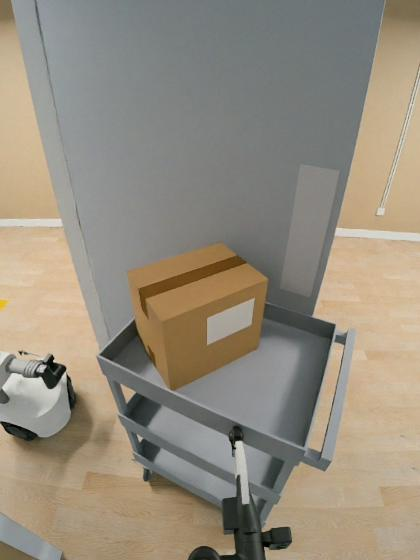

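{"op": "move", "data": {"blocking": false, "r1": {"base":{"translate_m":-0.4}}, "r2": {"base":{"translate_m":-0.25}}}}

{"op": "wait", "data": {"seconds": 1.3}}

{"op": "wait", "data": {"seconds": 1}}

{"op": "move", "data": {"blocking": false, "r1": {"base":{"strafe_m":-1.2}}, "r2": {"base":{"strafe_m":-0.97}}}}

{"op": "wait", "data": {"seconds": 4.5}}

{"op": "move", "data": {"blocking": false, "r2": {"base":{"rotate_rad":1.06},"joints":{"gripper_m":0.141},"pace":"slow"}}}

{"op": "wait", "data": {"seconds": 3, "cameras": ["r2_head_camera","r1_head_camera"]}}

Scene clock: 1424.43 s.
move: r1 moving; r2 moving
r1.base_odometry: x=-0.421 y=+0.988 heading=+2.647
r1.turned_by_wheels: +0.000
r1.turned_by_imu: -0.001
r1.base_tilt: forward=-1.6 right=+1.3
r1.lidar_m: 0.69 0.50 0.46 0.84 2.28 2.71 2.54 2.58 2.64 1.55 0.66 0.69
r1.base_status: translate_m moving
r1.joint_positions: lift_m=+0.127 arm_m=+0.000 wrist_yaw_rad=+3.093 wrist_pitch_rad=+0.002 wrist_roll_rad=+0.000 gripper_m=+0.056
r1.joint_status: not commanded
r1.measured_speeds: translate_m=-0.121 strafe_m=+0.000 rotate_rad=-0.002 lift_m=+0.000 arm_m=+0.000 wrist_yaw_rad=+0.000 wrist_pitch_rad=+0.000 wrist_roll_rad=+0.000
r1.motor_effort: lift_m=+18(18) arm_m=+5(5) wheel_0=-8(8) wheel_1=-6(8) wheel_2=+9(9)
r1.servo_current: wrist_yaw_rad=33(65) wrist_pitch_rad=46(52) wrist_roll_rad=39(65) gripper_m=46(46)
r1.hand_pose: x=-0.1130 y=+0.1014 z=+0.3047 quat_wxyz=(+0.024, -0.001, +0.000, +1.000)
r1.wrist_depth_mm: - 138 - - - - - / - 138 - - - - - / 112 138 222 - - - - / 126 143 - - - - - / 1983 - - - - - - / 1182 1205 192 1182 187 1255 1255 / 842 759 715 143 759 778 809
r2.base_odometry: x=-1.144 y=-3.695 heading=+2.603
r2.turned_by_wheels: +0.000
r2.turned_by_imu: +0.001
r2.base_tilt: forward=-0.7 right=+0.1
r2.lidar_m: 0.46 0.64 0.62 0.61 0.66 1.05 1.56 1.68 2.55 5.18 4.09 0.43
r2.base_status: translate_m moving
r2.joint_positions: lift_m=+0.660 arm_m=+0.000 wrist_yaw_rad=-0.001 wrist_pitch_rad=+0.000 wrist_roll_rad=+1.571 gripper_m=-0.019
r2.joint_status: not commanded
r2.measured_speeds: translate_m=-0.123 strafe_m=+0.001 rotate_rad=+0.002 lift_m=+0.000 arm_m=+0.000 wrist_yaw_rad=+0.000 wrist_pitch_rad=+0.000 wrist_roll_rad=+0.000
r2.on_its_own: arm_m is slack since a limit_stop_at_tilt
r2.motor_effort: lift_m=+15(15) arm_m=+4(4) wheel_0=-10(10) wheel_1=-7(8) wheel_2=+11(13)
r2.servo_current: wrist_yaw_rad=46(65) wrist_pitch_rad=39(39) wrist_roll_rad=46(59) gripper_m=59(65)
r2.hand_pose: x=+0.4591 y=-0.0877 z=+0.8384 quat_wxyz=(+0.707, +0.707, +0.000, +0.000)
r2.wrist_depth_mm: - - 167 162 165 167 170 / 615 627 615 175 175 585 - / - 654 521 190 190 661 - / - 500 488 208 208 741 - / - 466 462 224 229 798 - / - 430 187 201 170 768 - / - 399 404 - - - -
pictures: none

Scene clock: 1425.73 s.
earlier move: r1 moving; r2 moving
r1.base_odometry: x=-0.155 y=+0.845 heading=+2.647
r1.turned_by_wheels: +0.000
r1.turned_by_imu: +0.000
r1.base_tilt: forward=-1.6 right=+1.3
r1.lidar_m: 0.90 0.66 0.72 1.71 2.25 2.38 2.22 2.30 2.68 2.53 0.86 0.85
r1.base_status: translate_m moving
r1.joint_positions: lift_m=+0.127 arm_m=+0.000 wrist_yaw_rad=+3.093 wrist_pitch_rad=+0.002 wrist_roll_rad=+0.000 gripper_m=+0.056
r1.joint_status: not commanded
r1.measured_speeds: translate_m=-0.186 strafe_m=+0.001 rotate_rad=-0.002 lift_m=+0.000 arm_m=+0.000 wrist_yaw_rad=+0.000 wrist_pitch_rad=+0.000 wrist_roll_rad=+0.000
r1.motor_effort: lift_m=+18(18) arm_m=+5(5) wheel_0=-3(9) wheel_1=-2(8) wheel_2=+0(11)
r1.servo_current: wrist_yaw_rad=59(72) wrist_pitch_rad=52(52) wrist_roll_rad=52(65) gripper_m=46(46)
r1.hand_pose: x=-0.1130 y=+0.1014 z=+0.3047 quat_wxyz=(+0.024, -0.001, +0.000, +1.000)
r1.wrist_depth_mm: - 138 - - - - - / - 138 - - - - - / 112 138 223 - - - - / 127 144 - - - - - / 1983 - - - - - - / 1205 1205 192 1205 188 1160 1255 / 854 164 750 809 798 778 778
r2.base_odometry: x=-0.960 y=-3.805 heading=+2.604
r2.turned_by_wheels: +0.000
r2.turned_by_imu: +0.001
r2.base_tilt: forward=-0.7 right=+0.1
r2.lidar_m: 0.46 0.66 0.66 0.63 0.70 1.06 1.34 1.48 2.19 5.16 4.38 0.41
r2.base_status: translate_m moving
r2.joint_positions: lift_m=+0.660 arm_m=+0.000 wrist_yaw_rad=+0.005 wrist_pitch_rad=+0.000 wrist_roll_rad=+1.571 gripper_m=-0.019
r2.joint_status: not commanded
r2.measured_speeds: translate_m=-0.056 strafe_m=+0.000 rotate_rad=-0.004 lift_m=+0.000 arm_m=+0.000 wrist_yaw_rad=+0.000 wrist_pitch_rad=+0.000 wrist_roll_rad=+0.000
r2.on_its_own: arm_m is slack since a limit_stop_at_tilt
r2.motor_effort: lift_m=+15(15) arm_m=+4(4) wheel_0=+4(11) wheel_1=-2(9) wheel_2=+3(14)
r2.servo_current: wrist_yaw_rad=52(65) wrist_pitch_rad=46(52) wrist_roll_rad=52(59) gripper_m=72(72)
r2.hand_pose: x=+0.4596 y=-0.0859 z=+0.8384 quat_wxyz=(+0.707, +0.707, +0.002, +0.002)
r2.wrist_depth_mm: - - - 150 - 1808 - / - - - 158 - 634 - / 707 707 676 175 195 195 195 / - 544 530 195 198 200 - / - 512 508 216 221 866 - / - 488 187 200 180 - - / - 143 462 - - - -
wait: 1.30 s; no rest
pictures: none

Scene clock: 1426.23 s.
earlier move: r1 moving; r2 done
r1.base_odometry: x=-0.102 y=+0.817 heading=+2.647
r1.turned_by_wheels: +0.000
r1.turned_by_imu: +0.000
r1.base_tilt: forward=-1.6 right=+1.3
r1.lidar_m: 0.94 0.70 0.83 1.88 2.25 2.31 2.17 2.21 2.68 2.52 0.99 0.90
r1.base_status: translate_m moving
r1.joint_positions: lift_m=+0.127 arm_m=+0.000 wrist_yaw_rad=+3.093 wrist_pitch_rad=+0.002 wrist_roll_rad=+0.000 gripper_m=+0.056
r1.joint_status: not commanded
r1.measured_speeds: translate_m=-0.060 strafe_m=+0.000 rotate_rad=+0.000 lift_m=+0.000 arm_m=+0.000 wrist_yaw_rad=+0.000 wrist_pitch_rad=+0.000 wrist_roll_rad=+0.000
r1.motor_effort: lift_m=+18(18) arm_m=+5(5) wheel_0=-3(9) wheel_1=-1(8) wheel_2=+1(11)
r1.servo_current: wrist_yaw_rad=52(72) wrist_pitch_rad=46(52) wrist_roll_rad=65(65) gripper_m=46(52)
r1.hand_pose: x=-0.1130 y=+0.1014 z=+0.3047 quat_wxyz=(+0.024, -0.001, +0.000, +1.000)
r1.wrist_depth_mm: - 137 - - - - - / - 138 - - - - - / 112 138 221 - - - - / 129 143 - - - - - / 1708 - - - - - - / 1182 1182 191 1205 188 1160 1255 / 842 164 759 798 798 778 759
r2.base_odometry: x=-0.956 y=-3.808 heading=+2.604
r2.turned_by_wheels: +0.000
r2.turned_by_imu: +0.000
r2.base_tilt: forward=-0.7 right=+0.0
r2.lidar_m: 0.42 0.65 0.66 0.62 0.69 1.07 1.34 1.46 2.16 5.15 4.36 0.41
r2.base_status: done
r2.joint_positions: lift_m=+0.660 arm_m=+0.000 wrist_yaw_rad=+0.005 wrist_pitch_rad=+0.000 wrist_roll_rad=+1.571 gripper_m=-0.019
r2.joint_status: not commanded
r2.measured_speeds: all 0
r2.on_its_own: arm_m is slack since a limit_stop_at_tilt
r2.motor_effort: lift_m=+15(15) arm_m=+3(4) wheel_0=+5(11) wheel_1=-1(9) wheel_2=+1(14)
r2.servo_current: wrist_yaw_rad=46(65) wrist_pitch_rad=46(52) wrist_roll_rad=39(59) gripper_m=59(72)
r2.hand_pose: x=+0.4596 y=-0.0859 z=+0.8384 quat_wxyz=(+0.707, +0.707, +0.002, +0.002)
r2.wrist_depth_mm: - - - 148 - 1708 439 / - - - 160 - 634 - / 699 699 683 173 195 196 195 / - 549 530 193 198 198 - / - 512 512 213 219 866 - / - 488 189 200 181 - - / - 146 452 - - - -
wait: 0.50 of 1 s (r2 has come to rest)
pictures: none

Scene clock: 1426.73 s.
earlier move: r1 done
move: r1 moving; r2 moving
r1.base_odometry: x=-0.079 y=+0.845 heading=+2.647
r1.turned_by_wheels: +0.000
r1.turned_by_imu: +0.000
r1.base_tilt: forward=-1.6 right=+1.3
r1.lidar_m: 1.03 0.73 0.82 1.95 2.29 2.28 2.15 2.22 2.65 2.47 0.98 0.87
r1.base_status: strafe_m moving
r1.joint_positions: lift_m=+0.127 arm_m=+0.000 wrist_yaw_rad=+3.093 wrist_pitch_rad=+0.002 wrist_roll_rad=+0.000 gripper_m=+0.056
r1.joint_status: not commanded
r1.measured_speeds: translate_m=+0.000 strafe_m=-0.140 rotate_rad=-0.001 lift_m=+0.000 arm_m=+0.000 wrist_yaw_rad=+0.000 wrist_pitch_rad=+0.000 wrist_roll_rad=+0.000
r1.motor_effort: lift_m=+18(18) arm_m=+5(5) wheel_0=+8(11) wheel_1=-9(9) wheel_2=-2(3)
r1.servo_current: wrist_yaw_rad=39(78) wrist_pitch_rad=33(46) wrist_roll_rad=39(59) gripper_m=46(46)
r1.hand_pose: x=-0.1130 y=+0.1014 z=+0.3047 quat_wxyz=(+0.024, -0.001, +0.000, +1.000)
r1.wrist_depth_mm: - 137 - - - - - / - 138 - - - - - / 112 138 221 - - - - / 129 142 - - - - - / 1756 - - - - - - / 1182 1205 192 1182 187 1182 1229 / 842 759 759 798 788 759 768
r2.base_odometry: x=-0.937 y=-3.777 heading=+2.605
r2.turned_by_wheels: +0.001
r2.turned_by_imu: +0.002
r2.base_tilt: forward=-0.7 right=+0.0
r2.lidar_m: 0.46 0.66 0.68 0.67 0.74 1.13 1.32 1.44 2.21 5.14 4.38 0.42
r2.base_status: strafe_m moving
r2.joint_positions: lift_m=+0.660 arm_m=+0.000 wrist_yaw_rad=+0.009 wrist_pitch_rad=+0.000 wrist_roll_rad=+1.571 gripper_m=-0.019
r2.joint_status: not commanded
r2.measured_speeds: translate_m=+0.000 strafe_m=-0.140 rotate_rad=+0.002 lift_m=+0.000 arm_m=+0.000 wrist_yaw_rad=+0.001 wrist_pitch_rad=+0.000 wrist_roll_rad=+0.000
r2.on_its_own: arm_m is slack since a limit_stop_at_tilt
r2.motor_effort: lift_m=+15(15) arm_m=+4(4) wheel_0=+25(25) wheel_1=-7(8) wheel_2=+0(1)
r2.servo_current: wrist_yaw_rad=78(78) wrist_pitch_rad=46(46) wrist_roll_rad=59(59) gripper_m=72(72)
r2.hand_pose: x=+0.4600 y=-0.0848 z=+0.8384 quat_wxyz=(+0.707, +0.707, +0.003, +0.003)
r2.wrist_depth_mm: - - - 156 - 1708 436 / - - - 158 - 640 - / 707 699 676 175 200 201 - / - 549 535 194 198 198 - / - 512 508 217 217 831 - / - 488 189 200 181 - - / - 138 455 - - - -
pictures: none

Scene clock: 1430.80 s.
earlier move: r1 moving; r2 done
r1.base_odometry: x=+0.458 y=+1.842 heading=+2.647
r1.turned_by_wheels: +0.000
r1.turned_by_imu: -0.007
r1.base_tilt: forward=-1.6 right=+1.3
r1.lidar_m: 0.71 0.73 1.21 2.17 3.21 2.20 2.08 2.13 1.46 1.32 1.15 0.77
r1.base_status: strafe_m moving
r1.joint_positions: lift_m=+0.127 arm_m=+0.000 wrist_yaw_rad=+3.093 wrist_pitch_rad=+0.002 wrist_roll_rad=+0.000 gripper_m=+0.056
r1.joint_status: not commanded
r1.measured_speeds: translate_m=+0.001 strafe_m=-0.140 rotate_rad=-0.004 lift_m=+0.000 arm_m=+0.000 wrist_yaw_rad=+0.000 wrist_pitch_rad=+0.000 wrist_roll_rad=+0.000
r1.motor_effort: lift_m=+18(18) arm_m=+5(5) wheel_0=+1(11) wheel_1=+1(11) wheel_2=+1(3)
r1.servo_current: wrist_yaw_rad=46(78) wrist_pitch_rad=39(52) wrist_roll_rad=59(72) gripper_m=39(52)
r1.hand_pose: x=-0.1130 y=+0.1014 z=+0.3047 quat_wxyz=(+0.024, -0.001, +0.000, +1.000)
r1.wrist_depth_mm: - 137 - - - - - / - 138 - - - - - / 112 138 220 - - - - / 129 143 - - - - - / 1921 - - - - - - / 1182 1229 194 1205 187 1160 1118 / 842 750 759 798 788 768 809
r2.base_odometry: x=-0.459 y=-2.975 heading=+2.604
r2.turned_by_wheels: -0.001
r2.turned_by_imu: +0.000
r2.base_tilt: forward=-0.7 right=+0.1
r2.lidar_m: 3.30 0.62 0.63 0.79 1.75 1.47 1.45 1.56 2.37 4.19 4.21 3.37
r2.base_status: done
r2.joint_positions: lift_m=+0.660 arm_m=+0.000 wrist_yaw_rad=-0.001 wrist_pitch_rad=+0.000 wrist_roll_rad=+1.571 gripper_m=-0.019
r2.joint_status: not commanded
r2.measured_speeds: all 0
r2.on_its_own: arm_m is slack since a limit_stop_at_tilt
r2.motor_effort: lift_m=+15(15) arm_m=+4(4) wheel_0=+2(25) wheel_1=-1(9) wheel_2=-1(3)
r2.servo_current: wrist_yaw_rad=65(78) wrist_pitch_rad=46(46) wrist_roll_rad=52(59) gripper_m=65(72)
r2.hand_pose: x=+0.4591 y=-0.0877 z=+0.8384 quat_wxyz=(+0.707, +0.707, +0.000, +0.000)
r2.wrist_depth_mm: - - - - - 1661 1160 / - - - - - 1708 1138 / - - - - - 1661 1160 / - - - - - 1708 1160 / - - - - - 1708 1182 / - - 187 201 180 1537 1160 / - - - - - 1576 1182
wait: 4.07 of 4.5 s (r2 has come to rest)
pictures: none

Scene clock: 1431.30 s.
earlier move: r1 moving
move: r2 moving
r1.base_odometry: x=+0.473 y=+1.870 heading=+2.647
r1.turned_by_wheels: +0.000
r1.turned_by_imu: +0.000
r1.base_tilt: forward=-1.5 right=+1.3
r1.lidar_m: 0.71 0.71 1.18 2.15 3.23 2.19 2.06 2.11 1.41 1.30 1.15 0.77
r1.base_status: strafe_m moving
r1.joint_positions: lift_m=+0.127 arm_m=+0.000 wrist_yaw_rad=+3.093 wrist_pitch_rad=+0.002 wrist_roll_rad=+0.000 gripper_m=+0.056
r1.joint_status: not commanded
r1.measured_speeds: all 0
r1.motor_effort: lift_m=+18(18) arm_m=+5(5) wheel_0=-2(2) wheel_1=+1(2) wheel_2=+0(1)
r1.servo_current: wrist_yaw_rad=46(65) wrist_pitch_rad=26(46) wrist_roll_rad=46(65) gripper_m=46(46)
r1.hand_pose: x=-0.1130 y=+0.1014 z=+0.3047 quat_wxyz=(+0.024, -0.001, +0.000, +1.000)
r1.wrist_depth_mm: - 137 - - - - - / - 137 - - - - - / 112 138 221 - - - - / 129 143 - - - - - / 1708 - - - - - - / 1205 1182 194 1182 188 1160 1118 / 854 741 750 809 788 768 831
r2.base_odometry: x=-0.459 y=-2.975 heading=+2.729
r2.turned_by_wheels: +0.125
r2.turned_by_imu: +0.122
r2.base_tilt: forward=-0.7 right=+0.1
r2.lidar_m: 3.30 0.60 0.65 1.61 1.72 1.44 1.44 1.67 2.77 4.20 3.90 3.30
r2.base_status: rotate_rad moving
r2.joint_positions: lift_m=+0.660 arm_m=+0.000 wrist_yaw_rad=-0.001 wrist_pitch_rad=+0.000 wrist_roll_rad=+1.571 gripper_m=-0.006
r2.joint_status: gripper_m moving
r2.measured_speeds: translate_m=+0.000 strafe_m=+0.000 rotate_rad=+0.489 lift_m=+0.000 arm_m=+0.000 wrist_yaw_rad=+0.000 wrist_pitch_rad=+0.000 wrist_roll_rad=+0.000
r2.on_its_own: arm_m is slack since a limit_stop_at_tilt
r2.motor_effort: lift_m=+15(15) arm_m=+4(4) wheel_0=-11(11) wheel_1=-7(9) wheel_2=-9(10)
r2.servo_current: wrist_yaw_rad=46(65) wrist_pitch_rad=39(46) wrist_roll_rad=39(52) gripper_m=59(78)
r2.hand_pose: x=+0.4591 y=-0.0877 z=+0.8384 quat_wxyz=(+0.707, +0.707, +0.000, +0.000)
r2.wrist_depth_mm: - - - - - 1618 1138 / - - - - - 1661 1160 / - - - - - 1708 1160 / - - - - - 1708 1182 / - - - - - 1708 1160 / - - 186 202 181 1618 1160 / - - - - - 1464 1160
pictures: none

Scene clock: 1431.57 s.
earlier move: r1 done; r2 moving
r1.base_odometry: x=+0.473 y=+1.870 heading=+2.647
r1.turned_by_wheels: +0.000
r1.turned_by_imu: +0.000
r1.base_tilt: forward=-1.6 right=+1.2
r1.lidar_m: 0.70 0.73 1.18 2.18 3.25 2.20 2.04 2.12 1.40 1.30 1.15 0.76
r1.base_status: done
r1.joint_positions: lift_m=+0.127 arm_m=+0.000 wrist_yaw_rad=+3.093 wrist_pitch_rad=+0.002 wrist_roll_rad=+0.000 gripper_m=+0.056
r1.joint_status: not commanded
r1.measured_speeds: all 0
r1.motor_effort: lift_m=+18(18) arm_m=+5(5) wheel_0=-1(2) wheel_1=-1(2) wheel_2=+0(1)
r1.servo_current: wrist_yaw_rad=59(65) wrist_pitch_rad=39(46) wrist_roll_rad=59(65) gripper_m=39(46)
r1.hand_pose: x=-0.1130 y=+0.1014 z=+0.3047 quat_wxyz=(+0.024, -0.001, +0.000, +1.000)
r1.wrist_depth_mm: - 137 - - - - - / - 138 - - - - - / 112 138 220 - - - - / 129 143 - - - - - / 1708 - - - - - - / 1205 1205 194 1205 188 1160 1118 / 854 759 759 798 798 768 820
r2.base_odometry: x=-0.459 y=-2.975 heading=+2.899
r2.turned_by_wheels: +0.170
r2.turned_by_imu: +0.165
r2.base_tilt: forward=-0.7 right=+0.1
r2.lidar_m: 0.66 0.62 0.66 1.63 1.58 1.42 1.47 1.84 3.95 4.26 3.54 3.27
r2.base_status: rotate_rad moving
r2.joint_positions: lift_m=+0.660 arm_m=+0.000 wrist_yaw_rad=-0.001 wrist_pitch_rad=+0.000 wrist_roll_rad=+1.571 gripper_m=+0.004
r2.joint_status: gripper_m moving
r2.measured_speeds: translate_m=+0.000 strafe_m=+0.000 rotate_rad=+0.757 lift_m=+0.000 arm_m=+0.000 wrist_yaw_rad=+0.000 wrist_pitch_rad=+0.000 wrist_roll_rad=+0.000
r2.on_its_own: arm_m is slack since a limit_stop_at_tilt
r2.motor_effort: lift_m=+15(15) arm_m=+4(4) wheel_0=-7(11) wheel_1=-8(9) wheel_2=-9(10)
r2.servo_current: wrist_yaw_rad=46(65) wrist_pitch_rad=46(46) wrist_roll_rad=39(59) gripper_m=72(78)
r2.hand_pose: x=+0.4591 y=-0.0877 z=+0.8384 quat_wxyz=(+0.707, +0.707, +0.000, +0.000)
r2.wrist_depth_mm: - - - - - 1618 1138 / - - - - - 1661 1160 / - - - - - 1661 1160 / - - - - - 1708 1160 / - - - - - 1756 1182 / - - - 193 183 1708 1160 / - - - - - 1576 1160
wait: 0.27 of 3 s (r1 has come to rest)
pictures: r1_head_camera, r2_head_camera
Images, in order (width x height): r1_head_camera 420x560, r2_head_camera 420x560.

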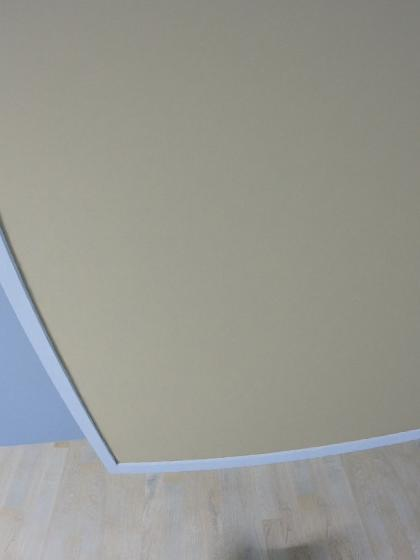

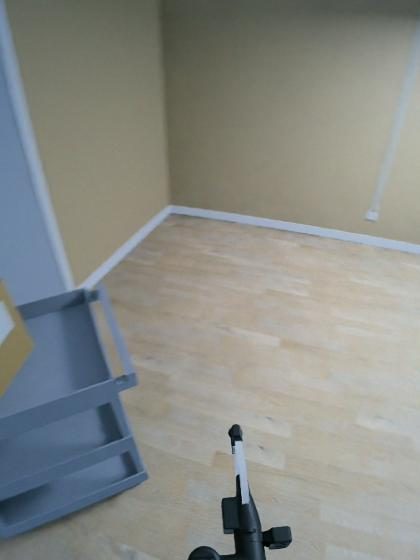

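{"op": "move", "data": {"blocking": false, "r1": {"base":{"strafe_m":-0.7}}}}

{"op": "wait", "data": {"seconds": 3, "cameras": ["r2_head_camera"]}}

Scene clock: 1436.33 s.
earlier move: r2 moving
move: r1 moving
r1.base_odometry: x=+0.490 y=+1.902 heading=+2.647
r1.turned_by_wheels: +0.000
r1.turned_by_imu: -0.001
r1.base_tilt: forward=-1.6 right=+1.3
r1.lidar_m: 0.69 0.73 1.07 2.17 3.21 2.22 2.05 2.05 1.35 1.25 1.15 0.78
r1.base_status: strafe_m moving
r1.joint_positions: lift_m=+0.127 arm_m=+0.000 wrist_yaw_rad=+3.093 wrist_pitch_rad=+0.002 wrist_roll_rad=+0.000 gripper_m=+0.056
r1.joint_status: not commanded
r1.measured_speeds: translate_m=+0.000 strafe_m=-0.141 rotate_rad=+0.000 lift_m=+0.000 arm_m=+0.000 wrist_yaw_rad=+0.000 wrist_pitch_rad=+0.000 wrist_roll_rad=+0.000
r1.motor_effort: lift_m=+18(18) arm_m=+5(5) wheel_0=+10(10) wheel_1=-10(10) wheel_2=+0(1)
r1.servo_current: wrist_yaw_rad=46(65) wrist_pitch_rad=39(46) wrist_roll_rad=46(59) gripper_m=46(46)
r1.hand_pose: x=-0.1130 y=+0.1014 z=+0.3047 quat_wxyz=(+0.024, -0.001, +0.000, +1.000)
r1.wrist_depth_mm: - 138 - - - - - / - 138 - - - - - / 112 138 223 - - - - / 130 144 - - - - - / 1708 - - - - - - / 1205 1205 194 1160 188 1160 1138 / 854 759 759 788 788 778 809
r2.base_odometry: x=-0.459 y=-2.975 heading=-2.620
r2.turned_by_wheels: +0.764
r2.turned_by_imu: +0.745
r2.base_tilt: forward=-0.6 right=+0.1
r2.lidar_m: 0.63 0.79 1.74 1.46 1.45 1.57 2.34 4.18 4.24 3.34 3.29 0.62
r2.base_status: done
r2.joint_positions: lift_m=+0.660 arm_m=+0.000 wrist_yaw_rad=-0.001 wrist_pitch_rad=+0.000 wrist_roll_rad=+1.571 gripper_m=+0.136
r2.joint_status: gripper_m moving
r2.measured_speeds: all 0
r2.on_its_own: arm_m is slack since a limit_stop_at_tilt
r2.motor_effort: lift_m=+15(15) arm_m=+3(4) wheel_0=-4(4) wheel_1=-3(4) wheel_2=-6(6)
r2.servo_current: wrist_yaw_rad=46(52) wrist_pitch_rad=39(46) wrist_roll_rad=59(59) gripper_m=46(78)
r2.hand_pose: x=+0.4591 y=-0.0877 z=+0.8384 quat_wxyz=(+0.707, +0.707, +0.000, +0.000)
r2.wrist_depth_mm: - - - 332 - 1397 1160 / - - - 351 351 351 353 / 1661 - - 373 - - - / - - 668 404 - 866 404 / - - 603 424 - - 433 / - 191 530 445 187 - 455 / - - 569 - - 741 492
pictures: none

Scene clock: 1436.97 s.
earlier move: r1 moving; r2 done
r1.base_odometry: x=+0.561 y=+2.033 heading=+2.647
r1.turned_by_wheels: +0.000
r1.turned_by_imu: -0.001
r1.base_tilt: forward=-1.6 right=+1.3
r1.lidar_m: 0.72 0.75 0.96 2.19 3.21 2.19 2.03 1.84 1.21 1.12 1.16 0.78
r1.base_status: strafe_m moving
r1.joint_positions: lift_m=+0.127 arm_m=+0.000 wrist_yaw_rad=+3.093 wrist_pitch_rad=+0.002 wrist_roll_rad=+0.000 gripper_m=+0.056
r1.joint_status: not commanded
r1.measured_speeds: translate_m=+0.000 strafe_m=-0.301 rotate_rad=-0.001 lift_m=+0.000 arm_m=+0.000 wrist_yaw_rad=+0.000 wrist_pitch_rad=+0.000 wrist_roll_rad=+0.000
r1.motor_effort: lift_m=+18(18) arm_m=+5(5) wheel_0=+7(11) wheel_1=-6(10) wheel_2=-1(1)
r1.servo_current: wrist_yaw_rad=52(72) wrist_pitch_rad=39(46) wrist_roll_rad=26(59) gripper_m=46(46)
r1.hand_pose: x=-0.1130 y=+0.1014 z=+0.3047 quat_wxyz=(+0.024, -0.001, +0.000, +1.000)
r1.wrist_depth_mm: - 137 - - - - - / - 138 - - - - - / 113 138 224 - - - - / 131 145 - - - - - / 1708 - - - - - - / 1182 1205 195 1182 187 1138 1118 / 854 741 750 809 778 778 809
r2.base_odometry: x=-0.459 y=-2.975 heading=-2.620
r2.turned_by_wheels: +0.000
r2.turned_by_imu: +0.000
r2.base_tilt: forward=-0.7 right=+0.1
r2.lidar_m: 0.64 0.77 1.76 1.47 1.44 1.58 2.35 4.20 4.24 3.34 3.29 0.62
r2.base_status: done
r2.joint_positions: lift_m=+0.660 arm_m=+0.000 wrist_yaw_rad=-0.001 wrist_pitch_rad=+0.000 wrist_roll_rad=+1.571 gripper_m=+0.141
r2.joint_status: all done
r2.measured_speeds: all 0
r2.on_its_own: arm_m is slack since a limit_stop_at_tilt
r2.motor_effort: lift_m=+15(15) arm_m=+4(4) wheel_0=-4(4) wheel_1=-3(4) wheel_2=-6(6)
r2.servo_current: wrist_yaw_rad=52(52) wrist_pitch_rad=46(46) wrist_roll_rad=46(59) gripper_m=52(78)
r2.hand_pose: x=+0.4591 y=-0.0877 z=+0.8384 quat_wxyz=(+0.707, +0.707, +0.000, +0.000)
r2.wrist_depth_mm: - - - 332 - 1430 1138 / - - - 351 351 353 355 / 1618 - - 373 - - - / - - 668 399 - 854 404 / - - 609 421 - - 433 / - 185 535 439 182 187 459 / - - 564 - - 732 492
wait: 0.63 of 3 s (r2 has come to rest)
Images, in order (width x height): r2_head_camera 420x560.

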